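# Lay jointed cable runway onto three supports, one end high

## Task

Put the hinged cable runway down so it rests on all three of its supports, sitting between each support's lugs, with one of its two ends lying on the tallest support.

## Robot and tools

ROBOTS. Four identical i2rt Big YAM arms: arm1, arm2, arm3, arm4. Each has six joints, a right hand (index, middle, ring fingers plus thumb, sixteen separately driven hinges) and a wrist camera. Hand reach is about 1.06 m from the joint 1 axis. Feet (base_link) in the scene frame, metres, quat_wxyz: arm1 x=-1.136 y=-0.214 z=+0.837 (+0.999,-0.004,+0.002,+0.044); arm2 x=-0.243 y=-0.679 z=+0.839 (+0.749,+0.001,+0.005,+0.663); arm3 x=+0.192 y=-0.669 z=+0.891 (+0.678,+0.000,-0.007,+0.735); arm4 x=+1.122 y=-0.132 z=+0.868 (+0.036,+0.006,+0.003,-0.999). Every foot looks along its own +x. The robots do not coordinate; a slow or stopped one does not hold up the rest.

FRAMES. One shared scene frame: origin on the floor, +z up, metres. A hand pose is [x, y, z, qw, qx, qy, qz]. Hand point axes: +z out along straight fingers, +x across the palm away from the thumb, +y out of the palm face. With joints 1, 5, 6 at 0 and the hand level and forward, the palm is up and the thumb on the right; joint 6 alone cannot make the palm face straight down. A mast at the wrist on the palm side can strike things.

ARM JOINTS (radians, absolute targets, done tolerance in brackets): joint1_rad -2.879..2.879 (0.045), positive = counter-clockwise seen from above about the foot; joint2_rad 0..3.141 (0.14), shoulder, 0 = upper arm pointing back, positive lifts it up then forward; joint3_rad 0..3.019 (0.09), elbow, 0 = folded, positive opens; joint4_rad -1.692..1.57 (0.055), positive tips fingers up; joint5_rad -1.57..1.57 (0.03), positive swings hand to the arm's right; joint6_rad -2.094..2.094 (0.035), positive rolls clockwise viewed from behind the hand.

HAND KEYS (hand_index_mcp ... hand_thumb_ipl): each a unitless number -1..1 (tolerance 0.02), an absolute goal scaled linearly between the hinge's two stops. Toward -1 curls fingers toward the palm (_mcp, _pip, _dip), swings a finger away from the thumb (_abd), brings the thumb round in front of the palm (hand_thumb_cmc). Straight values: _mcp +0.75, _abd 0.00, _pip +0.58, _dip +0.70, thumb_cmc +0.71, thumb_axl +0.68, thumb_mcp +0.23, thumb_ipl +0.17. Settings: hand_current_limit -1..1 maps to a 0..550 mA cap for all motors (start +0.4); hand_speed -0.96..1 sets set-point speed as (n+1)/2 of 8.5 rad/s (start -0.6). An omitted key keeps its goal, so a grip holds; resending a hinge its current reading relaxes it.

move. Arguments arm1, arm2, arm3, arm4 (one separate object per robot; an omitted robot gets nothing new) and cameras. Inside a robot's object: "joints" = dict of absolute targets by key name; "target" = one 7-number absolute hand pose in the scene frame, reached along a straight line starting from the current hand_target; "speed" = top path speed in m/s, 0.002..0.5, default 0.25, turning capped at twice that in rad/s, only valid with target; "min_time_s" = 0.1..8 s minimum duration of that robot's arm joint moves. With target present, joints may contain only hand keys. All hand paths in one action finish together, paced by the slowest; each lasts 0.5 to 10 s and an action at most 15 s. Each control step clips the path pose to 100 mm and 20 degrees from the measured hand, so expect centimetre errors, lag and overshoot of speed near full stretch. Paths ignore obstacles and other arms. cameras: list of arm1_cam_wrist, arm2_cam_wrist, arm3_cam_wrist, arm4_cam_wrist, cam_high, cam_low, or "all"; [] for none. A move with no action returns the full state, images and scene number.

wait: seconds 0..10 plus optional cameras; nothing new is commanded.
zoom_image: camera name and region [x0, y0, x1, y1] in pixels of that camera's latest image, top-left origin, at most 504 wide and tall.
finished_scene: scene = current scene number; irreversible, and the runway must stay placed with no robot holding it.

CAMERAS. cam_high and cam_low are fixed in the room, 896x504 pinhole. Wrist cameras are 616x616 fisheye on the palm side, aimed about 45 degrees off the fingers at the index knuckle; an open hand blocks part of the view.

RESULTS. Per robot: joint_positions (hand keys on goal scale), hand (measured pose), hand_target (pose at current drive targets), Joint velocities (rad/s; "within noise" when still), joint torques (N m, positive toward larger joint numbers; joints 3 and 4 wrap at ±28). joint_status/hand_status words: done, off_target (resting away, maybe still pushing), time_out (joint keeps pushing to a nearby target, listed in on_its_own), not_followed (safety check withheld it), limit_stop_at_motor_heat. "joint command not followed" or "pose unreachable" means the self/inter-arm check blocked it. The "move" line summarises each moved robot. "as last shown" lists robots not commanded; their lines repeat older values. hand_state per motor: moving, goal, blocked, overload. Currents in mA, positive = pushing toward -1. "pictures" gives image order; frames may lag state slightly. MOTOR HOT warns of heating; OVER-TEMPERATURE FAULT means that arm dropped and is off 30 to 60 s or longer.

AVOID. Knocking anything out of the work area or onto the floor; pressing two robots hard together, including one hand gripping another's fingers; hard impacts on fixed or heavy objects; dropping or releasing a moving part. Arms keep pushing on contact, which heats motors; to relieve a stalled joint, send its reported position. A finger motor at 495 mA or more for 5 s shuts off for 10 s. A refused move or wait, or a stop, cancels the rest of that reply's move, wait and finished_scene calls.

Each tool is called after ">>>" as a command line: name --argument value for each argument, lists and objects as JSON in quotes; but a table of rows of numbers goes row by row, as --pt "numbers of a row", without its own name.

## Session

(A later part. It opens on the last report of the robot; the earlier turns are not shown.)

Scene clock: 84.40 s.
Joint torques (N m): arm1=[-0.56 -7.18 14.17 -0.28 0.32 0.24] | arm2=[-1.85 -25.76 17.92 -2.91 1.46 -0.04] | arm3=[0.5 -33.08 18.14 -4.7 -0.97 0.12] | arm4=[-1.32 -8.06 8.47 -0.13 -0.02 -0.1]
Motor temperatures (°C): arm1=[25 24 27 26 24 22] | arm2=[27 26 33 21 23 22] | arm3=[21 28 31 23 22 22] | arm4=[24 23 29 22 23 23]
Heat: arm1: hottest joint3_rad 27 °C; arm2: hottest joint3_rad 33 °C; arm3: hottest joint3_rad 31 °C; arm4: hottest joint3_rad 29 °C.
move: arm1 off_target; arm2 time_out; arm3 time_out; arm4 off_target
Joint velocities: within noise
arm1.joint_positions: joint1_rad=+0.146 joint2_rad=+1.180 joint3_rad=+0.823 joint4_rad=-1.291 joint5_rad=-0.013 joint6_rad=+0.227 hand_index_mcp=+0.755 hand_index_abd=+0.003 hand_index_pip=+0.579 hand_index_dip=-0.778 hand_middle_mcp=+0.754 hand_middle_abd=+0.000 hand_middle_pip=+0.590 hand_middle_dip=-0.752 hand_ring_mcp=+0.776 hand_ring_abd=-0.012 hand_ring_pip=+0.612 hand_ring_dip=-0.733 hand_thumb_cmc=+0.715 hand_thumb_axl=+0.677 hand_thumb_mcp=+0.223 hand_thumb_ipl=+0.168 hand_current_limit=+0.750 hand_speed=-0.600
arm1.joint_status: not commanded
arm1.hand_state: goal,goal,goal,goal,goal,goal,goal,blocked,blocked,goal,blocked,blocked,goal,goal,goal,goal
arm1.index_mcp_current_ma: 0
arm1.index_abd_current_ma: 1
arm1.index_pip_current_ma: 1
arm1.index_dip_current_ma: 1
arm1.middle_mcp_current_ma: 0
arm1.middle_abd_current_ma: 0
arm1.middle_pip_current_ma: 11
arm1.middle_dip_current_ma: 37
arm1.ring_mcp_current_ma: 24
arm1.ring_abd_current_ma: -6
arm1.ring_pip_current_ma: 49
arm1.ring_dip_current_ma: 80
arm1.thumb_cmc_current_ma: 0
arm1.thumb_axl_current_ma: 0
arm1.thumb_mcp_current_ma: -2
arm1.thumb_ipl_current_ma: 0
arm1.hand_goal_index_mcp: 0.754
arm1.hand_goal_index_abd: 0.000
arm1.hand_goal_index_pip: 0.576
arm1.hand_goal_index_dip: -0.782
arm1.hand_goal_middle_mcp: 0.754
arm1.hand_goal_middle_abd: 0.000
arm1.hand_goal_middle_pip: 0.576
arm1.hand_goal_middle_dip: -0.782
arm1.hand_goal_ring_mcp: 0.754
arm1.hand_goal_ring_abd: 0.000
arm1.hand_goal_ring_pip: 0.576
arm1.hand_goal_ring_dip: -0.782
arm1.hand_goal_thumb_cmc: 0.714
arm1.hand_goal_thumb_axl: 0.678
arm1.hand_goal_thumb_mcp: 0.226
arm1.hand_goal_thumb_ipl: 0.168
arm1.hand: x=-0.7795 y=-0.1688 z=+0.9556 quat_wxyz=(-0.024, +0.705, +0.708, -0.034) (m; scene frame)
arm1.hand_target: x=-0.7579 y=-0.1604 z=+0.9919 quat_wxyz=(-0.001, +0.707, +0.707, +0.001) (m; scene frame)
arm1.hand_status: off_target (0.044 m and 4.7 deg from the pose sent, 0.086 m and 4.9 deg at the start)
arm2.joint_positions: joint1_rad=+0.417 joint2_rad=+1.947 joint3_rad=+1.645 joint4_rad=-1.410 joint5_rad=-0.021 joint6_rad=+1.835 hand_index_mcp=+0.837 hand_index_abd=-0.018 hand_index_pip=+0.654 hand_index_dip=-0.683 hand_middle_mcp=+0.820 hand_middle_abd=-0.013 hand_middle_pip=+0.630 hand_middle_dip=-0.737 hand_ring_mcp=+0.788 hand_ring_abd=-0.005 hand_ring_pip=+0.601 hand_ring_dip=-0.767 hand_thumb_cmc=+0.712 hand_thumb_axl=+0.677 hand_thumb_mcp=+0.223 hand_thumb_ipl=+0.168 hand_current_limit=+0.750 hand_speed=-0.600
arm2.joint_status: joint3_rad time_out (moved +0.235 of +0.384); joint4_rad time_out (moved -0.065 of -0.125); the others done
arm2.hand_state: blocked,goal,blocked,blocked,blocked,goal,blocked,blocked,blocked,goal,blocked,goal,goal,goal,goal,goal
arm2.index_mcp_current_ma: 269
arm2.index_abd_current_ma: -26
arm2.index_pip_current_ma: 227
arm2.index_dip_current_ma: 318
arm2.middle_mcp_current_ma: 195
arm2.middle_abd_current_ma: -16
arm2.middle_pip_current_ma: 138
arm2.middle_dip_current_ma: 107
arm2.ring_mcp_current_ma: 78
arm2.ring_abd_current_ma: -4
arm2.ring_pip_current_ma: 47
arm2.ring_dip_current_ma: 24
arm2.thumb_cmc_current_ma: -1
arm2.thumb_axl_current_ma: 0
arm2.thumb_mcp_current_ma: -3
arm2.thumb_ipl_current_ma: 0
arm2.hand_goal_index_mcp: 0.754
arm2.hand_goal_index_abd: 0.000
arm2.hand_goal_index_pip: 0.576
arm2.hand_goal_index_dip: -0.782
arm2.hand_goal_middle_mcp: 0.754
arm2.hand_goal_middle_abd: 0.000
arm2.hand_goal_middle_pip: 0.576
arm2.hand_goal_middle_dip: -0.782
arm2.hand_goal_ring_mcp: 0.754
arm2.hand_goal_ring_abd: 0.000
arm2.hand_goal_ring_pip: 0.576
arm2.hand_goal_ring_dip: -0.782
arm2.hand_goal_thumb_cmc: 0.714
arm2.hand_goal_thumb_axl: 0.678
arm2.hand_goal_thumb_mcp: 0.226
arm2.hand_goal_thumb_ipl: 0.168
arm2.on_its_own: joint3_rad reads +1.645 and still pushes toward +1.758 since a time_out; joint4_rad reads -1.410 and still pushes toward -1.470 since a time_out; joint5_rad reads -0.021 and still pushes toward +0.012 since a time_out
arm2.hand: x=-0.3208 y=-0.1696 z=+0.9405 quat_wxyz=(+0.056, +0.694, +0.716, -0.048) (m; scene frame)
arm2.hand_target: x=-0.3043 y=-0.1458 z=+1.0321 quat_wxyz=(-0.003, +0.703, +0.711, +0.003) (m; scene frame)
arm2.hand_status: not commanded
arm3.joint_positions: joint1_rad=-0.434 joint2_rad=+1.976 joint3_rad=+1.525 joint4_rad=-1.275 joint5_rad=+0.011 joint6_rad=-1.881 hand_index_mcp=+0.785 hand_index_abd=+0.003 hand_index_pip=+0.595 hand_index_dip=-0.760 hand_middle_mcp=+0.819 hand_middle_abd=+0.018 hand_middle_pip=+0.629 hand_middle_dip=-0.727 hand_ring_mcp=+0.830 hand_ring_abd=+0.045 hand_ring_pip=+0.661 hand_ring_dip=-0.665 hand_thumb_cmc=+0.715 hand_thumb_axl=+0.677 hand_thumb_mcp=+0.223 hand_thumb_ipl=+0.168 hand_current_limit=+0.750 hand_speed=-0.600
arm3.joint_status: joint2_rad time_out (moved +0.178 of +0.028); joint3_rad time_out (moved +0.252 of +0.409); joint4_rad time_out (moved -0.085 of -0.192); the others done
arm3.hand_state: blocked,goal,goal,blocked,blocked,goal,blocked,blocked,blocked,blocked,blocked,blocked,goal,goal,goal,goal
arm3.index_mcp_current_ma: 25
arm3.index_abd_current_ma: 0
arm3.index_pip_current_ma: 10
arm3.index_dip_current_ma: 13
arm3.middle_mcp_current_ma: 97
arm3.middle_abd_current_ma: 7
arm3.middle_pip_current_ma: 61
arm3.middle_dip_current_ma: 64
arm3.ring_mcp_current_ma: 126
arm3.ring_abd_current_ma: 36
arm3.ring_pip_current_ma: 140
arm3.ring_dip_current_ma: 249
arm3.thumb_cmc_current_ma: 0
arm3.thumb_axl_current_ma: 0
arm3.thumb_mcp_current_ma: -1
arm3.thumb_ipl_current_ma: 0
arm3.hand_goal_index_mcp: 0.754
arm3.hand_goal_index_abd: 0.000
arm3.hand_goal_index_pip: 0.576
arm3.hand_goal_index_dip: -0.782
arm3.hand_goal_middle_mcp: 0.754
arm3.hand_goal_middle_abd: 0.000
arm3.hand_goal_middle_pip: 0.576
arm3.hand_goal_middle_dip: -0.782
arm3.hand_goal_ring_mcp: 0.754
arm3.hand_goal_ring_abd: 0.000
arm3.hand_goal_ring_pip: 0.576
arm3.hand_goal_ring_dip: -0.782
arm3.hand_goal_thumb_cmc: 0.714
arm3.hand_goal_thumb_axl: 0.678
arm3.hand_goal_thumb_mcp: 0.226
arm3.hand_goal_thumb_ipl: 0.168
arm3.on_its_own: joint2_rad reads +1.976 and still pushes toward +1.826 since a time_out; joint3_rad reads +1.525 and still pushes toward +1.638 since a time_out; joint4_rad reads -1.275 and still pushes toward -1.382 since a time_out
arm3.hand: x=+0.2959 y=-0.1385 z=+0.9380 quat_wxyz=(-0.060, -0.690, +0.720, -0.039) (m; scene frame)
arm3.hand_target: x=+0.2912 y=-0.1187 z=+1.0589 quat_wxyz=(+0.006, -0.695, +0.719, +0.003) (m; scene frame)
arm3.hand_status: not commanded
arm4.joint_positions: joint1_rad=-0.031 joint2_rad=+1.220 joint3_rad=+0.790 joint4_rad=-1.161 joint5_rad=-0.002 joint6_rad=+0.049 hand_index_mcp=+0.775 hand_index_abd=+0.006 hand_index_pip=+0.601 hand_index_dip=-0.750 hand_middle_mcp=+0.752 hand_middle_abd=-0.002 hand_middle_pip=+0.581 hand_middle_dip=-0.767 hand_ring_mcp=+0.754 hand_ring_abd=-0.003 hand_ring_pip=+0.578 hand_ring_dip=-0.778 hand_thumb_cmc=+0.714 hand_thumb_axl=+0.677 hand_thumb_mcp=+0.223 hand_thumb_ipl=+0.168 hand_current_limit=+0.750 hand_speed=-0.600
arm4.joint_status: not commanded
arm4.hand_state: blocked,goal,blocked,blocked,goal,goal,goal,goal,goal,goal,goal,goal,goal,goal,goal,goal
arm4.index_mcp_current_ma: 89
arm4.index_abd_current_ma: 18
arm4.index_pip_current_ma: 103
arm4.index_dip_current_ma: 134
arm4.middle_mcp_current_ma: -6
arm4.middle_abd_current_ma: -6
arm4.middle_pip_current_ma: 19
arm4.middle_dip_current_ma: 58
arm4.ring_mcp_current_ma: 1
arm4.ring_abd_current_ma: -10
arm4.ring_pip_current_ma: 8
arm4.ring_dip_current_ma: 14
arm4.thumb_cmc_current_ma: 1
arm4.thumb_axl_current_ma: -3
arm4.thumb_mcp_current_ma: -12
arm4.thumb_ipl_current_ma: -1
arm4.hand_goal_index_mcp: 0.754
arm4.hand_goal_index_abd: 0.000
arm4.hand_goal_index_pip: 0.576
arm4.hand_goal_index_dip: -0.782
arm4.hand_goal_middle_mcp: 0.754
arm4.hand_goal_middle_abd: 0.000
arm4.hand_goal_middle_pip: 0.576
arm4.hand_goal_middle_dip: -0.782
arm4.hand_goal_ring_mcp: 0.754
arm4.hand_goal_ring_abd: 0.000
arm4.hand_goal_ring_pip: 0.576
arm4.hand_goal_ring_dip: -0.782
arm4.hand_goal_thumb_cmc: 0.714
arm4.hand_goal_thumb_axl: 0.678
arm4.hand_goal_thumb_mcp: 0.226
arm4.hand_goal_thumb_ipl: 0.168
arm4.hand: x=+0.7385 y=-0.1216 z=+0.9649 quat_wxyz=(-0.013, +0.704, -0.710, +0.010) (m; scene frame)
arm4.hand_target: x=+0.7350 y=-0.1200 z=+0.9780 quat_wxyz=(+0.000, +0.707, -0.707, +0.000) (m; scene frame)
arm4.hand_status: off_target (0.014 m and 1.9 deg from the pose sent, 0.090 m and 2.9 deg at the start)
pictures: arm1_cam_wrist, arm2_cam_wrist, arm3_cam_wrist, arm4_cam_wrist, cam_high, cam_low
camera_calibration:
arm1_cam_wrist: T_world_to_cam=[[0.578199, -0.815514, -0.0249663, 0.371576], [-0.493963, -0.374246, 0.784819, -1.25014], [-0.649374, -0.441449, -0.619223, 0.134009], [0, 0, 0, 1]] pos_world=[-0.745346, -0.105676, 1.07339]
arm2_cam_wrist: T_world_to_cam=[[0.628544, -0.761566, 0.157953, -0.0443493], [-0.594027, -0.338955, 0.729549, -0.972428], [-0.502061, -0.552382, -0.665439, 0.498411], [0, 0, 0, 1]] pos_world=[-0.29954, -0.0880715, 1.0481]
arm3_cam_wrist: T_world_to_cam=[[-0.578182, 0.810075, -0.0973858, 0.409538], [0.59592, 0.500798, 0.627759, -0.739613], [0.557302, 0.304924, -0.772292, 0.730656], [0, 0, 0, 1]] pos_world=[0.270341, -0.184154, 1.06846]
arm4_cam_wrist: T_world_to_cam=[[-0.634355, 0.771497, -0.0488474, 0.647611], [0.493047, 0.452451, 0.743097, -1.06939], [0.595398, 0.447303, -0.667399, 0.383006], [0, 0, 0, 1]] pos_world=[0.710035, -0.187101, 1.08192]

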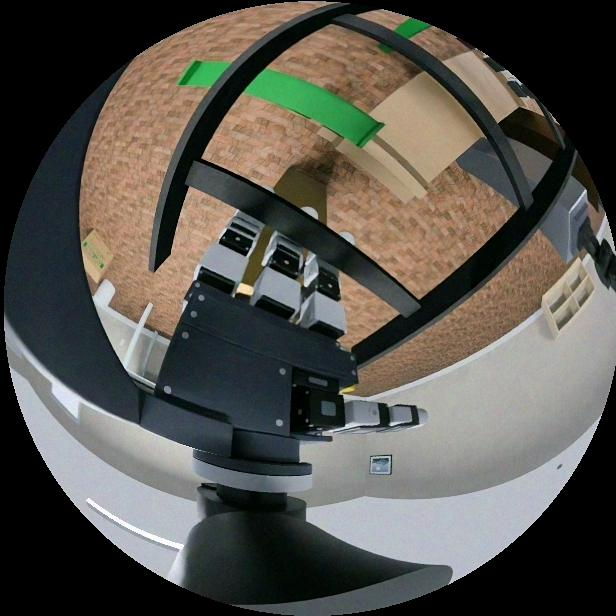

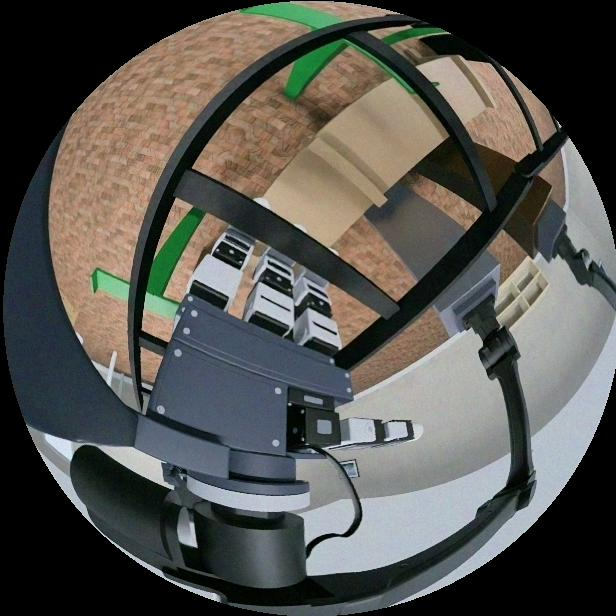

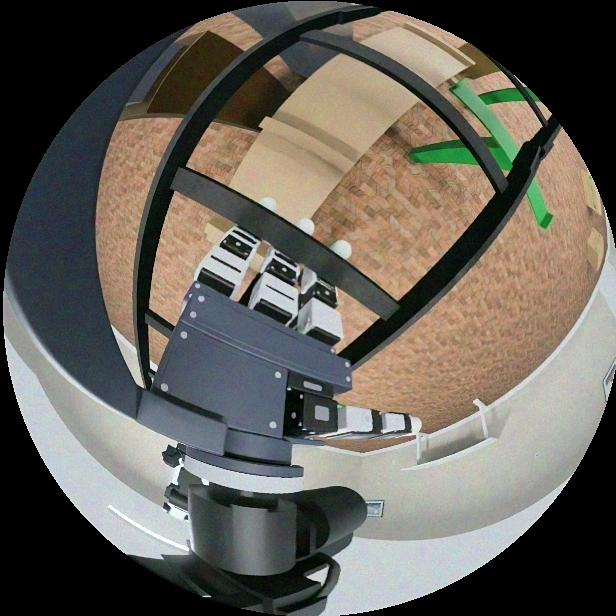

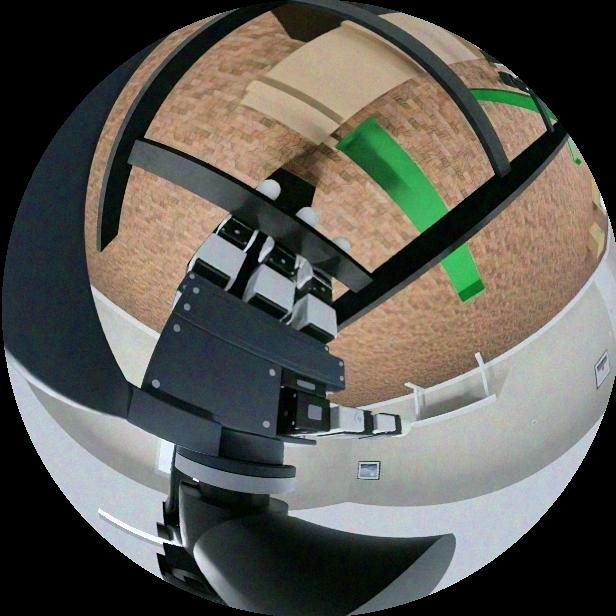

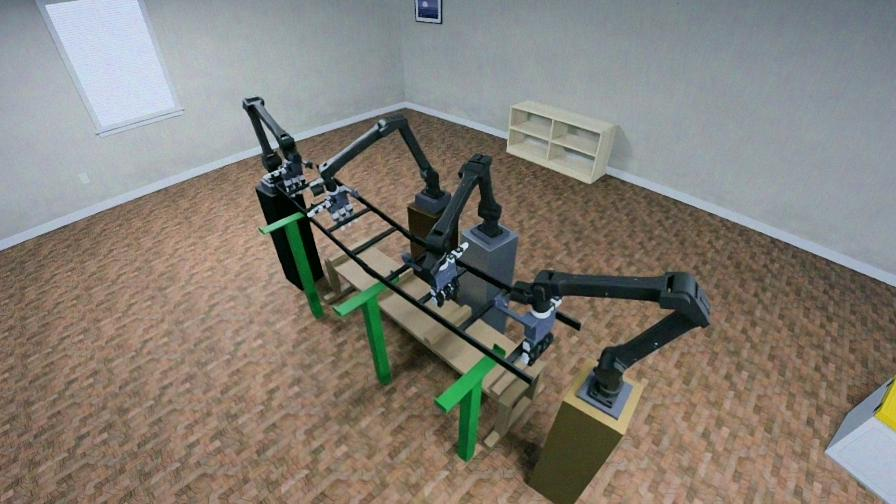

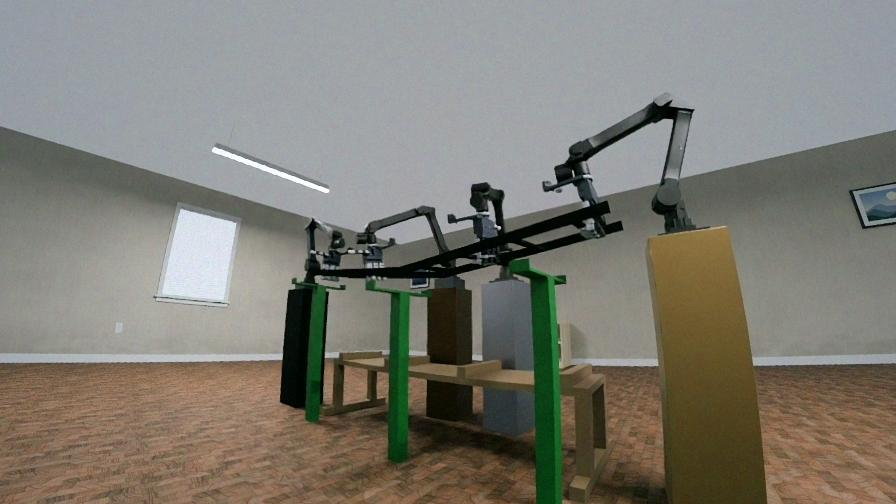

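>>> move --arm1 '{"target": [-0.752, -0.08, 0.965, 0, 0.7071, 0.7071, 0], "speed": 0.04}' --arm2 '{"joints": {"joint1_rad": 0.356, "joint2_rad": 2.060, "joint3_rad": 2.051, "joint4_rad": -1.519, "joint6_rad": 1.794}, "min_time_s": 2.2}' --arm3 '{"joints": {"joint1_rad": -0.383, "joint2_rad": 1.996, "joint3_rad": 1.957, "joint4_rad": -1.501, "joint6_rad": -1.838}, "min_time_s": 2.2}' --arm4 '{"target": [0.740, -0.03, 0.980, 0, 0.7071, -0.7071, 0], "speed": 0.04}' --cameras '["all"]'

Scene clock: 90.10 s.
Joint torques (N m): arm1=[-0.38 -8.41 14.41 -0.18 0.29 0.32] | arm2=[-1.49 -28.86 18 -2.51 1.37 -0.01] | arm3=[0.15 -39.18 18.36 -5.82 -0.95 -0.02] | arm4=[-2.49 -6.59 10.02 -0.18 0.31 -0.01]
Motor temperatures (°C): arm1=[25 24 28 26 24 22] | arm2=[27 27 34 21 23 22] | arm3=[21 28 33 24 22 22] | arm4=[24 23 29 22 23 23]
Heat: arm1: hottest joint3_rad 28 °C; arm2: hottest joint3_rad 34 °C; arm3: hottest joint3_rad 33 °C; arm4: hottest joint3_rad 29 °C.
move: arm1 off_target; arm2 time_out; arm3 time_out; arm4 off_target
Joint velocities: within noise
arm1.joint_positions: joint1_rad=+0.375 joint2_rad=+1.293 joint3_rad=+0.836 joint4_rad=-1.200 joint5_rad=-0.011 joint6_rad=+0.450 hand_index_mcp=+0.755 hand_index_abd=+0.002 hand_index_pip=+0.581 hand_index_dip=-0.773 hand_middle_mcp=+0.753 hand_middle_abd=+0.000 hand_middle_pip=+0.596 hand_middle_dip=-0.743 hand_ring_mcp=+0.775 hand_ring_abd=-0.012 hand_ring_pip=+0.612 hand_ring_dip=-0.733 hand_thumb_cmc=+0.715 hand_thumb_axl=+0.677 hand_thumb_mcp=+0.223 hand_thumb_ipl=+0.168 hand_current_limit=+0.750 hand_speed=-0.600
arm1.joint_status: not commanded
arm1.hand_state: goal,goal,goal,goal,goal,goal,blocked,blocked,blocked,goal,blocked,blocked,goal,goal,goal,goal
arm1.index_mcp_current_ma: 0
arm1.index_abd_current_ma: 0
arm1.index_pip_current_ma: 2
arm1.index_dip_current_ma: 6
arm1.middle_mcp_current_ma: 0
arm1.middle_abd_current_ma: 0
arm1.middle_pip_current_ma: 19
arm1.middle_dip_current_ma: 55
arm1.ring_mcp_current_ma: 23
arm1.ring_abd_current_ma: -6
arm1.ring_pip_current_ma: 49
arm1.ring_dip_current_ma: 80
arm1.thumb_cmc_current_ma: 0
arm1.thumb_axl_current_ma: 0
arm1.thumb_mcp_current_ma: -2
arm1.thumb_ipl_current_ma: 0
arm1.hand_goal_index_mcp: 0.754
arm1.hand_goal_index_abd: 0.000
arm1.hand_goal_index_pip: 0.576
arm1.hand_goal_index_dip: -0.782
arm1.hand_goal_middle_mcp: 0.754
arm1.hand_goal_middle_abd: 0.000
arm1.hand_goal_middle_pip: 0.576
arm1.hand_goal_middle_dip: -0.782
arm1.hand_goal_ring_mcp: 0.754
arm1.hand_goal_ring_abd: 0.000
arm1.hand_goal_ring_pip: 0.576
arm1.hand_goal_ring_dip: -0.782
arm1.hand_goal_thumb_cmc: 0.714
arm1.hand_goal_thumb_axl: 0.678
arm1.hand_goal_thumb_mcp: 0.226
arm1.hand_goal_thumb_ipl: 0.168
arm1.hand: x=-0.7785 y=-0.0977 z=+0.9273 quat_wxyz=(-0.017, +0.702, +0.710, -0.043) (m; scene frame)
arm1.hand_target: x=-0.7543 y=-0.0809 z=+0.9652 quat_wxyz=(-0.001, +0.707, +0.707, +0.001) (m; scene frame)
arm1.hand_status: off_target (0.049 m and 5.3 deg from the pose sent, 0.093 m and 4.7 deg at the start)
arm2.joint_positions: joint1_rad=+0.383 joint2_rad=+2.166 joint3_rad=+1.904 joint4_rad=-1.470 joint5_rad=-0.019 joint6_rad=+1.802 hand_index_mcp=+0.837 hand_index_abd=-0.015 hand_index_pip=+0.654 hand_index_dip=-0.681 hand_middle_mcp=+0.820 hand_middle_abd=-0.009 hand_middle_pip=+0.630 hand_middle_dip=-0.746 hand_ring_mcp=+0.779 hand_ring_abd=-0.003 hand_ring_pip=+0.595 hand_ring_dip=-0.770 hand_thumb_cmc=+0.712 hand_thumb_axl=+0.677 hand_thumb_mcp=+0.223 hand_thumb_ipl=+0.168 hand_current_limit=+0.750 hand_speed=-0.600
arm2.joint_status: joint3_rad time_out (moved +0.259 of +0.406); the others done
arm2.hand_state: blocked,goal,blocked,blocked,blocked,goal,blocked,blocked,blocked,goal,goal,goal,goal,goal,goal,goal
arm2.index_mcp_current_ma: 269
arm2.index_abd_current_ma: -19
arm2.index_pip_current_ma: 227
arm2.index_dip_current_ma: 324
arm2.middle_mcp_current_ma: 195
arm2.middle_abd_current_ma: -10
arm2.middle_pip_current_ma: 138
arm2.middle_dip_current_ma: 81
arm2.ring_mcp_current_ma: 52
arm2.ring_abd_current_ma: -3
arm2.ring_pip_current_ma: 32
arm2.ring_dip_current_ma: 19
arm2.thumb_cmc_current_ma: -1
arm2.thumb_axl_current_ma: 0
arm2.thumb_mcp_current_ma: -3
arm2.thumb_ipl_current_ma: 0
arm2.hand_goal_index_mcp: 0.754
arm2.hand_goal_index_abd: 0.000
arm2.hand_goal_index_pip: 0.576
arm2.hand_goal_index_dip: -0.782
arm2.hand_goal_middle_mcp: 0.754
arm2.hand_goal_middle_abd: 0.000
arm2.hand_goal_middle_pip: 0.576
arm2.hand_goal_middle_dip: -0.782
arm2.hand_goal_ring_mcp: 0.754
arm2.hand_goal_ring_abd: 0.000
arm2.hand_goal_ring_pip: 0.576
arm2.hand_goal_ring_dip: -0.782
arm2.hand_goal_thumb_cmc: 0.714
arm2.hand_goal_thumb_axl: 0.678
arm2.hand_goal_thumb_mcp: 0.226
arm2.hand_goal_thumb_ipl: 0.168
arm2.on_its_own: joint3_rad reads +1.904 and still pushes toward +2.017 since a time_out; joint5_rad reads -0.019 and still pushes toward +0.012 since a time_out
arm2.hand: x=-0.3195 y=-0.1009 z=+0.9042 quat_wxyz=(+0.063, +0.694, +0.715, -0.054) (m; scene frame)
arm2.hand_target: x=-0.3034 y=-0.0738 z=+1.0053 quat_wxyz=(-0.001, +0.703, +0.711, +0.002) (m; scene frame)
arm2.hand_status: not commanded
arm3.joint_positions: joint1_rad=-0.392 joint2_rad=+2.178 joint3_rad=+1.800 joint4_rad=-1.369 joint5_rad=+0.011 joint6_rad=-1.828 hand_index_mcp=+0.780 hand_index_abd=+0.005 hand_index_pip=+0.595 hand_index_dip=-0.757 hand_middle_mcp=+0.819 hand_middle_abd=+0.021 hand_middle_pip=+0.632 hand_middle_dip=-0.718 hand_ring_mcp=+0.831 hand_ring_abd=+0.050 hand_ring_pip=+0.672 hand_ring_dip=-0.654 hand_thumb_cmc=+0.715 hand_thumb_axl=+0.677 hand_thumb_mcp=+0.223 hand_thumb_ipl=+0.168 hand_current_limit=+0.750 hand_speed=-0.600
arm3.joint_status: joint2_rad time_out (moved +0.202 of +0.020); joint3_rad time_out (moved +0.275 of +0.432); joint4_rad time_out (moved -0.094 of -0.226); the others done
arm3.hand_state: blocked,goal,goal,blocked,blocked,blocked,blocked,blocked,blocked,blocked,blocked,blocked,goal,goal,goal,goal
arm3.index_mcp_current_ma: 19
arm3.index_abd_current_ma: 1
arm3.index_pip_current_ma: 10
arm3.index_dip_current_ma: 17
arm3.middle_mcp_current_ma: 97
arm3.middle_abd_current_ma: 9
arm3.middle_pip_current_ma: 66
arm3.middle_dip_current_ma: 84
arm3.ring_mcp_current_ma: 131
arm3.ring_abd_current_ma: 43
arm3.ring_pip_current_ma: 173
arm3.ring_dip_current_ma: 295
arm3.thumb_cmc_current_ma: 0
arm3.thumb_axl_current_ma: 0
arm3.thumb_mcp_current_ma: -1
arm3.thumb_ipl_current_ma: 0
arm3.hand_goal_index_mcp: 0.754
arm3.hand_goal_index_abd: 0.000
arm3.hand_goal_index_pip: 0.576
arm3.hand_goal_index_dip: -0.782
arm3.hand_goal_middle_mcp: 0.754
arm3.hand_goal_middle_abd: 0.000
arm3.hand_goal_middle_pip: 0.576
arm3.hand_goal_middle_dip: -0.782
arm3.hand_goal_ring_mcp: 0.754
arm3.hand_goal_ring_abd: 0.000
arm3.hand_goal_ring_pip: 0.576
arm3.hand_goal_ring_dip: -0.782
arm3.hand_goal_thumb_cmc: 0.714
arm3.hand_goal_thumb_axl: 0.678
arm3.hand_goal_thumb_mcp: 0.226
arm3.hand_goal_thumb_ipl: 0.168
arm3.on_its_own: joint2_rad reads +2.178 and still pushes toward +1.996 since a time_out; joint3_rad reads +1.800 and still pushes toward +1.912 since a time_out; joint4_rad reads -1.369 and still pushes toward -1.501 since a time_out
arm3.hand: x=+0.2951 y=-0.0670 z=+0.9152 quat_wxyz=(-0.067, -0.686, +0.723, -0.047) (m; scene frame)
arm3.hand_target: x=+0.2887 y=-0.0561 z=+1.0665 quat_wxyz=(+0.000, -0.695, +0.719, -0.001) (m; scene frame)
arm3.hand_status: not commanded
arm4.joint_positions: joint1_rad=-0.322 joint2_rad=+1.216 joint3_rad=+0.788 joint4_rad=-1.162 joint5_rad=-0.014 joint6_rad=-0.261 hand_index_mcp=+0.759 hand_index_abd=-0.004 hand_index_pip=+0.598 hand_index_dip=-0.752 hand_middle_mcp=+0.753 hand_middle_abd=-0.003 hand_middle_pip=+0.584 hand_middle_dip=-0.768 hand_ring_mcp=+0.754 hand_ring_abd=-0.003 hand_ring_pip=+0.578 hand_ring_dip=-0.778 hand_thumb_cmc=+0.714 hand_thumb_axl=+0.677 hand_thumb_mcp=+0.223 hand_thumb_ipl=+0.168 hand_current_limit=+0.750 hand_speed=-0.600
arm4.joint_status: not commanded
arm4.hand_state: goal,goal,blocked,blocked,goal,goal,goal,goal,goal,goal,goal,goal,goal,goal,goal,goal
arm4.index_mcp_current_ma: 19
arm4.index_abd_current_ma: -14
arm4.index_pip_current_ma: 92
arm4.index_dip_current_ma: 126
arm4.middle_mcp_current_ma: -4
arm4.middle_abd_current_ma: -8
arm4.middle_pip_current_ma: 30
arm4.middle_dip_current_ma: 54
arm4.ring_mcp_current_ma: 1
arm4.ring_abd_current_ma: -10
arm4.ring_pip_current_ma: 8
arm4.ring_dip_current_ma: 14
arm4.thumb_cmc_current_ma: 1
arm4.thumb_axl_current_ma: -3
arm4.thumb_mcp_current_ma: -12
arm4.thumb_ipl_current_ma: -1
arm4.hand_goal_index_mcp: 0.754
arm4.hand_goal_index_abd: 0.000
arm4.hand_goal_index_pip: 0.576
arm4.hand_goal_index_dip: -0.782
arm4.hand_goal_middle_mcp: 0.754
arm4.hand_goal_middle_abd: 0.000
arm4.hand_goal_middle_pip: 0.576
arm4.hand_goal_middle_dip: -0.782
arm4.hand_goal_ring_mcp: 0.754
arm4.hand_goal_ring_abd: 0.000
arm4.hand_goal_ring_pip: 0.576
arm4.hand_goal_ring_dip: -0.782
arm4.hand_goal_thumb_cmc: 0.714
arm4.hand_goal_thumb_axl: 0.678
arm4.hand_goal_thumb_mcp: 0.226
arm4.hand_goal_thumb_ipl: 0.168
arm4.hand: x=+0.7475 y=-0.0399 z=+0.9658 quat_wxyz=(-0.005, +0.711, -0.703, +0.014) (m; scene frame)
arm4.hand_target: x=+0.7403 y=-0.0301 z=+0.9800 quat_wxyz=(+0.000, +0.707, -0.707, +0.000) (m; scene frame)
arm4.hand_status: off_target (0.019 m and 1.8 deg from the pose sent, 0.093 m and 2.0 deg at the start)
pictures: arm1_cam_wrist, arm2_cam_wrist, arm3_cam_wrist, arm4_cam_wrist, cam_high, cam_low
camera_calibration:
arm1_cam_wrist: T_world_to_cam=[[0.583544, -0.812036, -0.00862574, 0.41769], [-0.488919, -0.359787, 0.794677, -1.20462], [-0.64841, -0.459512, -0.606971, 0.136112], [0, 0, 0, 1]] pos_world=[-0.744444, -0.0316813, 1.0435]
arm2_cam_wrist: T_world_to_cam=[[0.627636, -0.758877, 0.173722, -0.00137518], [-0.595848, -0.324647, 0.734554, -0.925651], [-0.501038, -0.564544, -0.655935, 0.503435], [0, 0, 0, 1]] pos_world=[-0.298444, -0.0173412, 1.0104]
arm3_cam_wrist: T_world_to_cam=[[-0.570396, 0.813102, -0.11625, 0.364132], [0.599822, 0.509039, 0.617328, -0.751571], [0.561126, 0.282392, -0.77807, 0.694291], [0, 0, 0, 1]] pos_world=[0.268923, -0.10956, 1.0465]
arm4_cam_wrist: T_world_to_cam=[[-0.648885, 0.758567, -0.059369, 0.6107], [0.488396, 0.475066, 0.731971, -1.09635], [0.583453, 0.445969, -0.678745, 0.361484], [0, 0, 0, 1]] pos_world=[0.72082, -0.103628, 1.08411]

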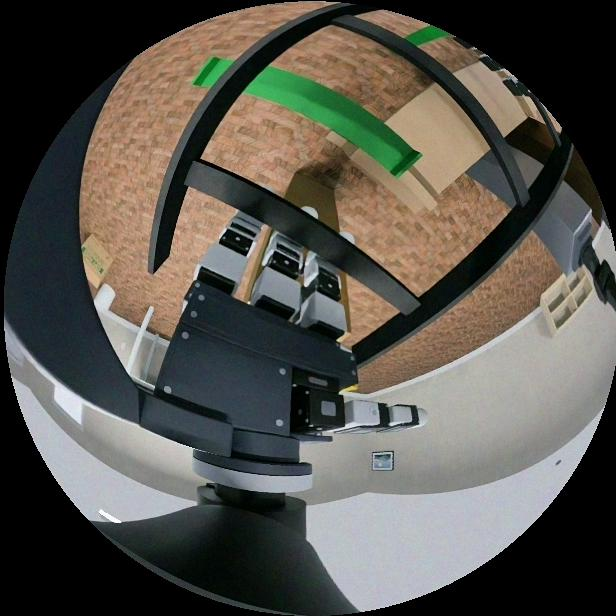

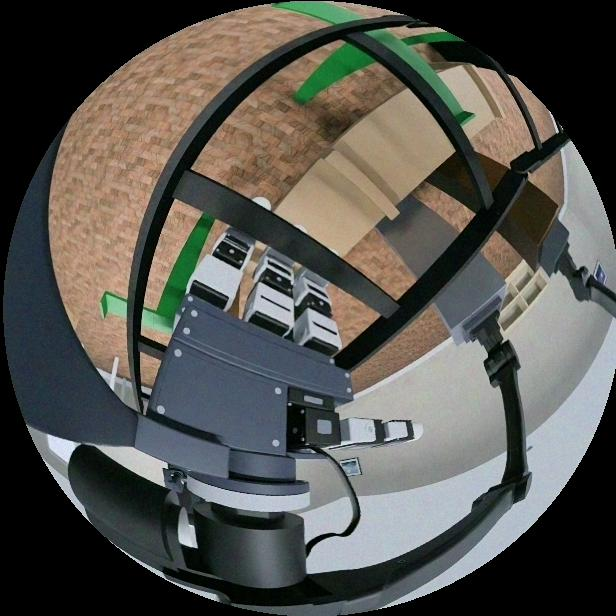

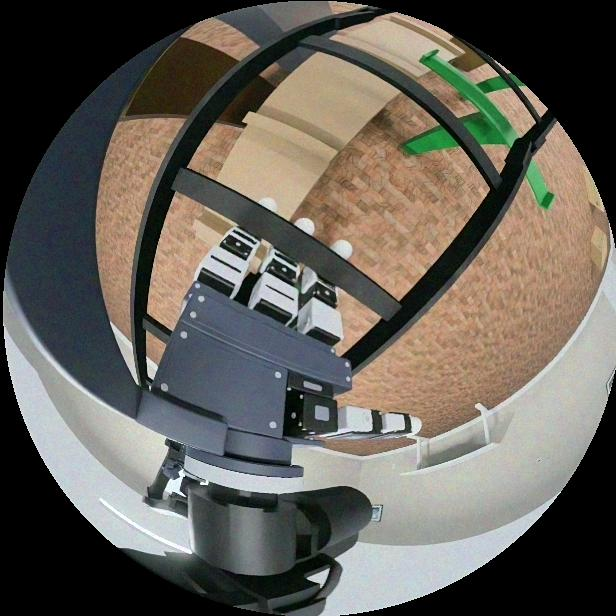

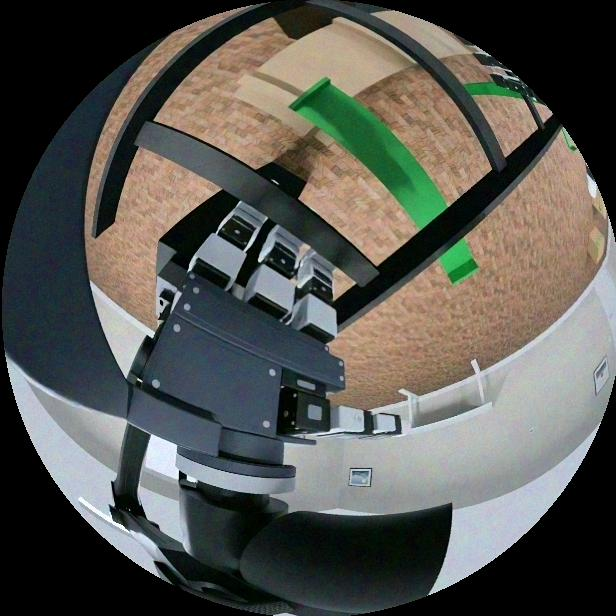

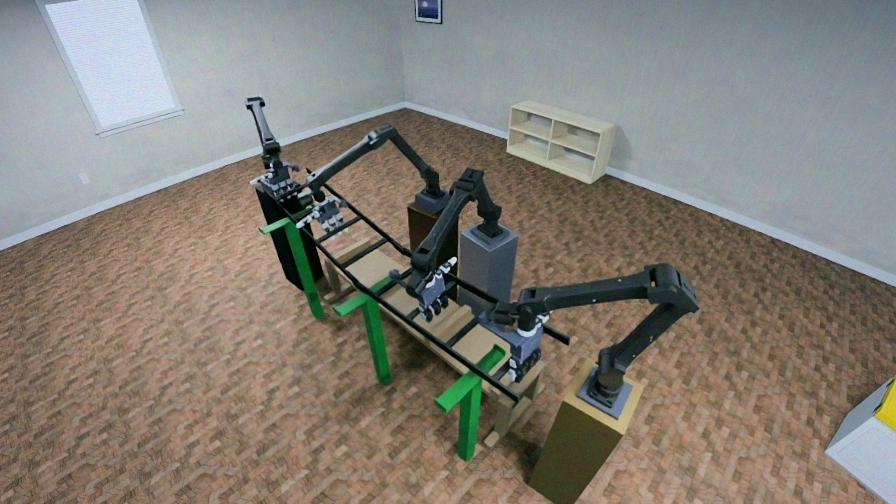

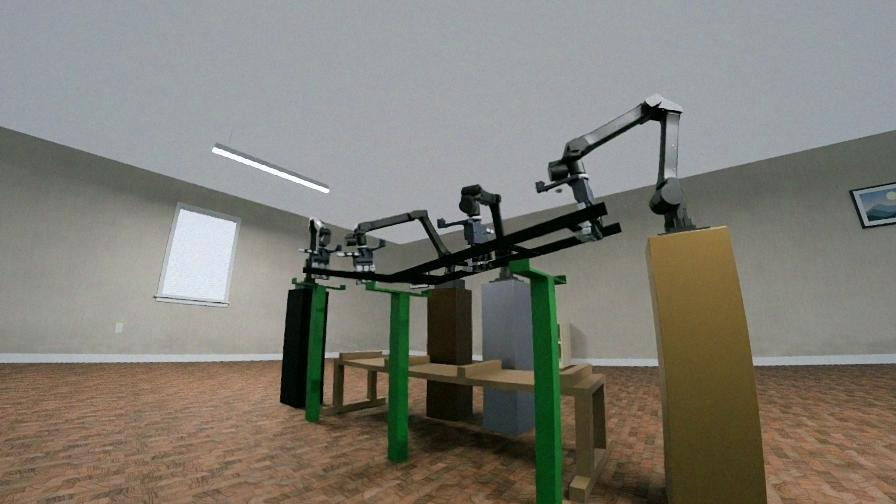

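>>> move --cameras '["arm1_cam_wrist","arm4_cam_wrist","cam_high"]'

Scene clock: 92.43 s.
Joint torques (N m): arm1=[-0.38 -8.41 14.42 -0.18 0.29 0.32] | arm2=[-1.49 -28.75 17.92 -2.5 1.37 -0.01] | arm3=[0.15 -39.18 18.25 -5.83 -0.96 -0.02] | arm4=[-2.14 -6.59 10.1 -0.13 0.31 -0.03]
Motor temperatures (°C): arm1=[25 24 28 26 24 22] | arm2=[27 27 35 21 23 22] | arm3=[21 28 33 24 22 22] | arm4=[24 23 30 22 23 23]
Heat: arm1: hottest joint3_rad 28 °C; arm2: hottest joint3_rad 35 °C; arm3: hottest joint3_rad 33 °C; arm4: hottest joint3_rad 30 °C.
Joint velocities: within noise
arm1.joint_positions: joint1_rad=+0.375 joint2_rad=+1.293 joint3_rad=+0.836 joint4_rad=-1.200 joint5_rad=-0.011 joint6_rad=+0.450 hand_index_mcp=+0.755 hand_index_abd=+0.002 hand_index_pip=+0.581 hand_index_dip=-0.773 hand_middle_mcp=+0.753 hand_middle_abd=+0.000 hand_middle_pip=+0.596 hand_middle_dip=-0.743 hand_ring_mcp=+0.775 hand_ring_abd=-0.012 hand_ring_pip=+0.612 hand_ring_dip=-0.733 hand_thumb_cmc=+0.715 hand_thumb_axl=+0.677 hand_thumb_mcp=+0.223 hand_thumb_ipl=+0.168 hand_current_limit=+0.750 hand_speed=-0.600
arm1.joint_status: not commanded
arm1.hand_state: goal,goal,goal,goal,goal,goal,blocked,blocked,blocked,goal,blocked,blocked,goal,goal,goal,goal
arm1.index_mcp_current_ma: 0
arm1.index_abd_current_ma: 0
arm1.index_pip_current_ma: 2
arm1.index_dip_current_ma: 6
arm1.middle_mcp_current_ma: 0
arm1.middle_abd_current_ma: 0
arm1.middle_pip_current_ma: 19
arm1.middle_dip_current_ma: 55
arm1.ring_mcp_current_ma: 23
arm1.ring_abd_current_ma: -6
arm1.ring_pip_current_ma: 49
arm1.ring_dip_current_ma: 80
arm1.thumb_cmc_current_ma: 0
arm1.thumb_axl_current_ma: 0
arm1.thumb_mcp_current_ma: -2
arm1.thumb_ipl_current_ma: 0
arm1.hand_goal_index_mcp: 0.754
arm1.hand_goal_index_abd: 0.000
arm1.hand_goal_index_pip: 0.576
arm1.hand_goal_index_dip: -0.782
arm1.hand_goal_middle_mcp: 0.754
arm1.hand_goal_middle_abd: 0.000
arm1.hand_goal_middle_pip: 0.576
arm1.hand_goal_middle_dip: -0.782
arm1.hand_goal_ring_mcp: 0.754
arm1.hand_goal_ring_abd: 0.000
arm1.hand_goal_ring_pip: 0.576
arm1.hand_goal_ring_dip: -0.782
arm1.hand_goal_thumb_cmc: 0.714
arm1.hand_goal_thumb_axl: 0.678
arm1.hand_goal_thumb_mcp: 0.226
arm1.hand_goal_thumb_ipl: 0.168
arm1.hand: x=-0.7785 y=-0.0977 z=+0.9273 quat_wxyz=(-0.017, +0.702, +0.710, -0.043) (m; scene frame)
arm1.hand_target: x=-0.7543 y=-0.0809 z=+0.9652 quat_wxyz=(-0.001, +0.707, +0.707, +0.001) (m; scene frame)
arm1.hand_status: off_target (0.049 m and 5.3 deg from the pose sent, 0.093 m and 4.7 deg at the start)
arm2.joint_positions: joint1_rad=+0.383 joint2_rad=+2.166 joint3_rad=+1.904 joint4_rad=-1.470 joint5_rad=-0.019 joint6_rad=+1.802 hand_index_mcp=+0.837 hand_index_abd=-0.015 hand_index_pip=+0.654 hand_index_dip=-0.681 hand_middle_mcp=+0.820 hand_middle_abd=-0.009 hand_middle_pip=+0.630 hand_middle_dip=-0.746 hand_ring_mcp=+0.779 hand_ring_abd=-0.003 hand_ring_pip=+0.595 hand_ring_dip=-0.770 hand_thumb_cmc=+0.712 hand_thumb_axl=+0.677 hand_thumb_mcp=+0.223 hand_thumb_ipl=+0.168 hand_current_limit=+0.750 hand_speed=-0.600
arm2.joint_status: joint3_rad time_out (moved +0.259 of +0.406); the others done
arm2.hand_state: blocked,goal,blocked,blocked,blocked,goal,blocked,blocked,blocked,goal,goal,goal,goal,goal,goal,goal
arm2.index_mcp_current_ma: 269
arm2.index_abd_current_ma: -19
arm2.index_pip_current_ma: 227
arm2.index_dip_current_ma: 324
arm2.middle_mcp_current_ma: 195
arm2.middle_abd_current_ma: -10
arm2.middle_pip_current_ma: 138
arm2.middle_dip_current_ma: 81
arm2.ring_mcp_current_ma: 52
arm2.ring_abd_current_ma: -3
arm2.ring_pip_current_ma: 32
arm2.ring_dip_current_ma: 19
arm2.thumb_cmc_current_ma: -1
arm2.thumb_axl_current_ma: 0
arm2.thumb_mcp_current_ma: -3
arm2.thumb_ipl_current_ma: 0
arm2.hand_goal_index_mcp: 0.754
arm2.hand_goal_index_abd: 0.000
arm2.hand_goal_index_pip: 0.576
arm2.hand_goal_index_dip: -0.782
arm2.hand_goal_middle_mcp: 0.754
arm2.hand_goal_middle_abd: 0.000
arm2.hand_goal_middle_pip: 0.576
arm2.hand_goal_middle_dip: -0.782
arm2.hand_goal_ring_mcp: 0.754
arm2.hand_goal_ring_abd: 0.000
arm2.hand_goal_ring_pip: 0.576
arm2.hand_goal_ring_dip: -0.782
arm2.hand_goal_thumb_cmc: 0.714
arm2.hand_goal_thumb_axl: 0.678
arm2.hand_goal_thumb_mcp: 0.226
arm2.hand_goal_thumb_ipl: 0.168
arm2.on_its_own: joint3_rad reads +1.904 and still pushes toward +2.017 since a time_out; joint5_rad reads -0.019 and still pushes toward +0.012 since a time_out
arm2.hand: x=-0.3195 y=-0.1009 z=+0.9042 quat_wxyz=(+0.063, +0.694, +0.715, -0.054) (m; scene frame)
arm2.hand_target: x=-0.3034 y=-0.0738 z=+1.0053 quat_wxyz=(-0.001, +0.703, +0.711, +0.002) (m; scene frame)
arm2.hand_status: not commanded
arm3.joint_positions: joint1_rad=-0.392 joint2_rad=+2.178 joint3_rad=+1.800 joint4_rad=-1.369 joint5_rad=+0.011 joint6_rad=-1.828 hand_index_mcp=+0.780 hand_index_abd=+0.005 hand_index_pip=+0.595 hand_index_dip=-0.757 hand_middle_mcp=+0.819 hand_middle_abd=+0.021 hand_middle_pip=+0.632 hand_middle_dip=-0.718 hand_ring_mcp=+0.831 hand_ring_abd=+0.050 hand_ring_pip=+0.672 hand_ring_dip=-0.654 hand_thumb_cmc=+0.715 hand_thumb_axl=+0.677 hand_thumb_mcp=+0.223 hand_thumb_ipl=+0.168 hand_current_limit=+0.750 hand_speed=-0.600
arm3.joint_status: joint2_rad time_out (moved +0.202 of +0.020); joint3_rad time_out (moved +0.275 of +0.432); joint4_rad time_out (moved -0.094 of -0.226); the others done
arm3.hand_state: blocked,goal,goal,blocked,blocked,blocked,blocked,blocked,blocked,blocked,blocked,blocked,goal,goal,goal,goal
arm3.index_mcp_current_ma: 19
arm3.index_abd_current_ma: 1
arm3.index_pip_current_ma: 10
arm3.index_dip_current_ma: 17
arm3.middle_mcp_current_ma: 97
arm3.middle_abd_current_ma: 9
arm3.middle_pip_current_ma: 66
arm3.middle_dip_current_ma: 84
arm3.ring_mcp_current_ma: 131
arm3.ring_abd_current_ma: 43
arm3.ring_pip_current_ma: 173
arm3.ring_dip_current_ma: 295
arm3.thumb_cmc_current_ma: 0
arm3.thumb_axl_current_ma: 0
arm3.thumb_mcp_current_ma: -1
arm3.thumb_ipl_current_ma: 0
arm3.hand_goal_index_mcp: 0.754
arm3.hand_goal_index_abd: 0.000
arm3.hand_goal_index_pip: 0.576
arm3.hand_goal_index_dip: -0.782
arm3.hand_goal_middle_mcp: 0.754
arm3.hand_goal_middle_abd: 0.000
arm3.hand_goal_middle_pip: 0.576
arm3.hand_goal_middle_dip: -0.782
arm3.hand_goal_ring_mcp: 0.754
arm3.hand_goal_ring_abd: 0.000
arm3.hand_goal_ring_pip: 0.576
arm3.hand_goal_ring_dip: -0.782
arm3.hand_goal_thumb_cmc: 0.714
arm3.hand_goal_thumb_axl: 0.678
arm3.hand_goal_thumb_mcp: 0.226
arm3.hand_goal_thumb_ipl: 0.168
arm3.on_its_own: joint2_rad reads +2.178 and still pushes toward +1.996 since a time_out; joint3_rad reads +1.800 and still pushes toward +1.912 since a time_out; joint4_rad reads -1.369 and still pushes toward -1.501 since a time_out
arm3.hand: x=+0.2951 y=-0.0670 z=+0.9152 quat_wxyz=(-0.067, -0.686, +0.723, -0.047) (m; scene frame)
arm3.hand_target: x=+0.2887 y=-0.0561 z=+1.0665 quat_wxyz=(+0.000, -0.695, +0.719, -0.001) (m; scene frame)
arm3.hand_status: not commanded
arm4.joint_positions: joint1_rad=-0.322 joint2_rad=+1.216 joint3_rad=+0.788 joint4_rad=-1.162 joint5_rad=-0.014 joint6_rad=-0.261 hand_index_mcp=+0.759 hand_index_abd=-0.004 hand_index_pip=+0.598 hand_index_dip=-0.752 hand_middle_mcp=+0.753 hand_middle_abd=-0.003 hand_middle_pip=+0.584 hand_middle_dip=-0.768 hand_ring_mcp=+0.754 hand_ring_abd=-0.003 hand_ring_pip=+0.578 hand_ring_dip=-0.778 hand_thumb_cmc=+0.714 hand_thumb_axl=+0.677 hand_thumb_mcp=+0.223 hand_thumb_ipl=+0.168 hand_current_limit=+0.750 hand_speed=-0.600
arm4.joint_status: not commanded
arm4.hand_state: goal,goal,blocked,blocked,goal,goal,goal,goal,goal,goal,goal,goal,goal,goal,goal,goal
arm4.index_mcp_current_ma: 19
arm4.index_abd_current_ma: -14
arm4.index_pip_current_ma: 92
arm4.index_dip_current_ma: 126
arm4.middle_mcp_current_ma: -4
arm4.middle_abd_current_ma: -8
arm4.middle_pip_current_ma: 30
arm4.middle_dip_current_ma: 54
arm4.ring_mcp_current_ma: 1
arm4.ring_abd_current_ma: -10
arm4.ring_pip_current_ma: 8
arm4.ring_dip_current_ma: 14
arm4.thumb_cmc_current_ma: 1
arm4.thumb_axl_current_ma: -3
arm4.thumb_mcp_current_ma: -12
arm4.thumb_ipl_current_ma: -1
arm4.hand_goal_index_mcp: 0.754
arm4.hand_goal_index_abd: 0.000
arm4.hand_goal_index_pip: 0.576
arm4.hand_goal_index_dip: -0.782
arm4.hand_goal_middle_mcp: 0.754
arm4.hand_goal_middle_abd: 0.000
arm4.hand_goal_middle_pip: 0.576
arm4.hand_goal_middle_dip: -0.782
arm4.hand_goal_ring_mcp: 0.754
arm4.hand_goal_ring_abd: 0.000
arm4.hand_goal_ring_pip: 0.576
arm4.hand_goal_ring_dip: -0.782
arm4.hand_goal_thumb_cmc: 0.714
arm4.hand_goal_thumb_axl: 0.678
arm4.hand_goal_thumb_mcp: 0.226
arm4.hand_goal_thumb_ipl: 0.168
arm4.hand: x=+0.7475 y=-0.0399 z=+0.9658 quat_wxyz=(-0.005, +0.711, -0.703, +0.014) (m; scene frame)
arm4.hand_target: x=+0.7403 y=-0.0301 z=+0.9800 quat_wxyz=(+0.000, +0.707, -0.707, +0.000) (m; scene frame)
arm4.hand_status: off_target (0.019 m and 1.8 deg from the pose sent, 0.093 m and 2.0 deg at the start)
pictures: arm1_cam_wrist, arm4_cam_wrist, cam_high
camera_calibration:
arm1_cam_wrist: T_world_to_cam=[[0.583544, -0.812036, -0.00862574, 0.41769], [-0.488919, -0.359787, 0.794677, -1.20462], [-0.64841, -0.459512, -0.606971, 0.136112], [0, 0, 0, 1]] pos_world=[-0.744444, -0.0316813, 1.0435]
arm4_cam_wrist: T_world_to_cam=[[-0.648885, 0.758567, -0.059369, 0.6107], [0.488396, 0.475066, 0.731971, -1.09635], [0.583453, 0.445969, -0.678745, 0.361484], [0, 0, 0, 1]] pos_world=[0.72082, -0.103628, 1.08411]

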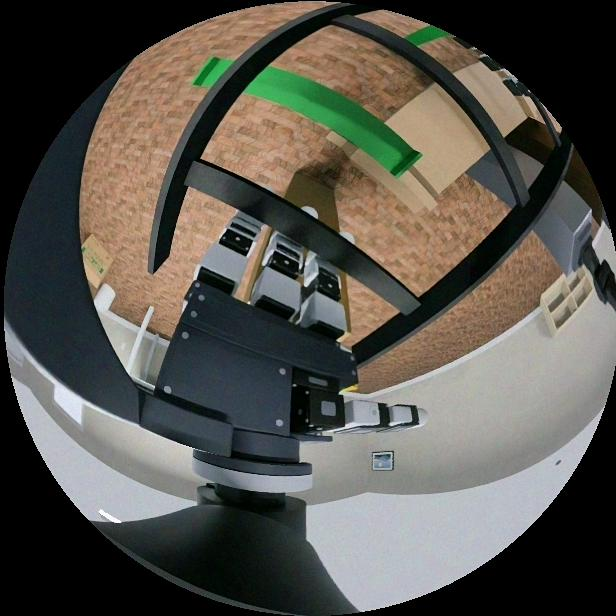

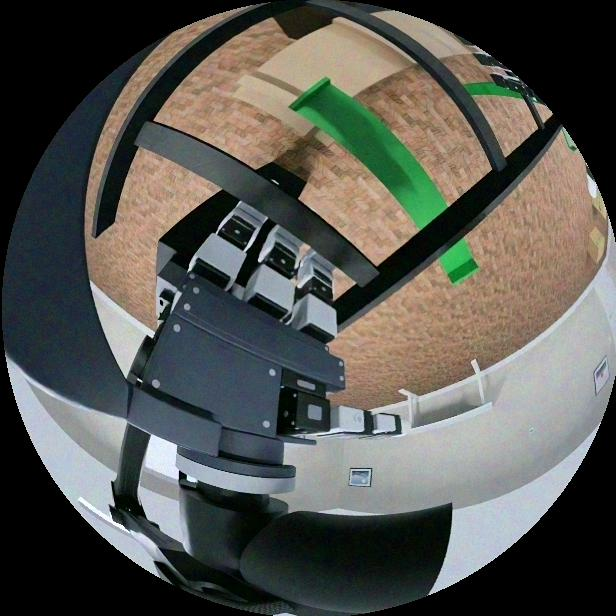

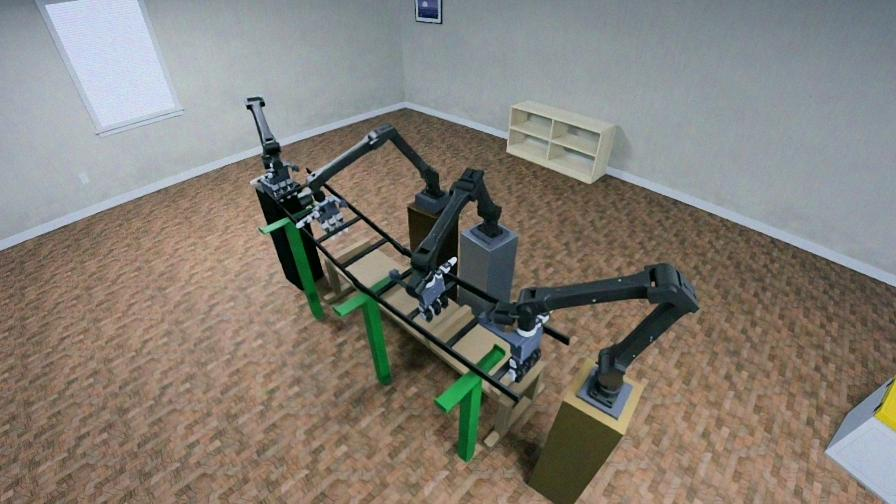

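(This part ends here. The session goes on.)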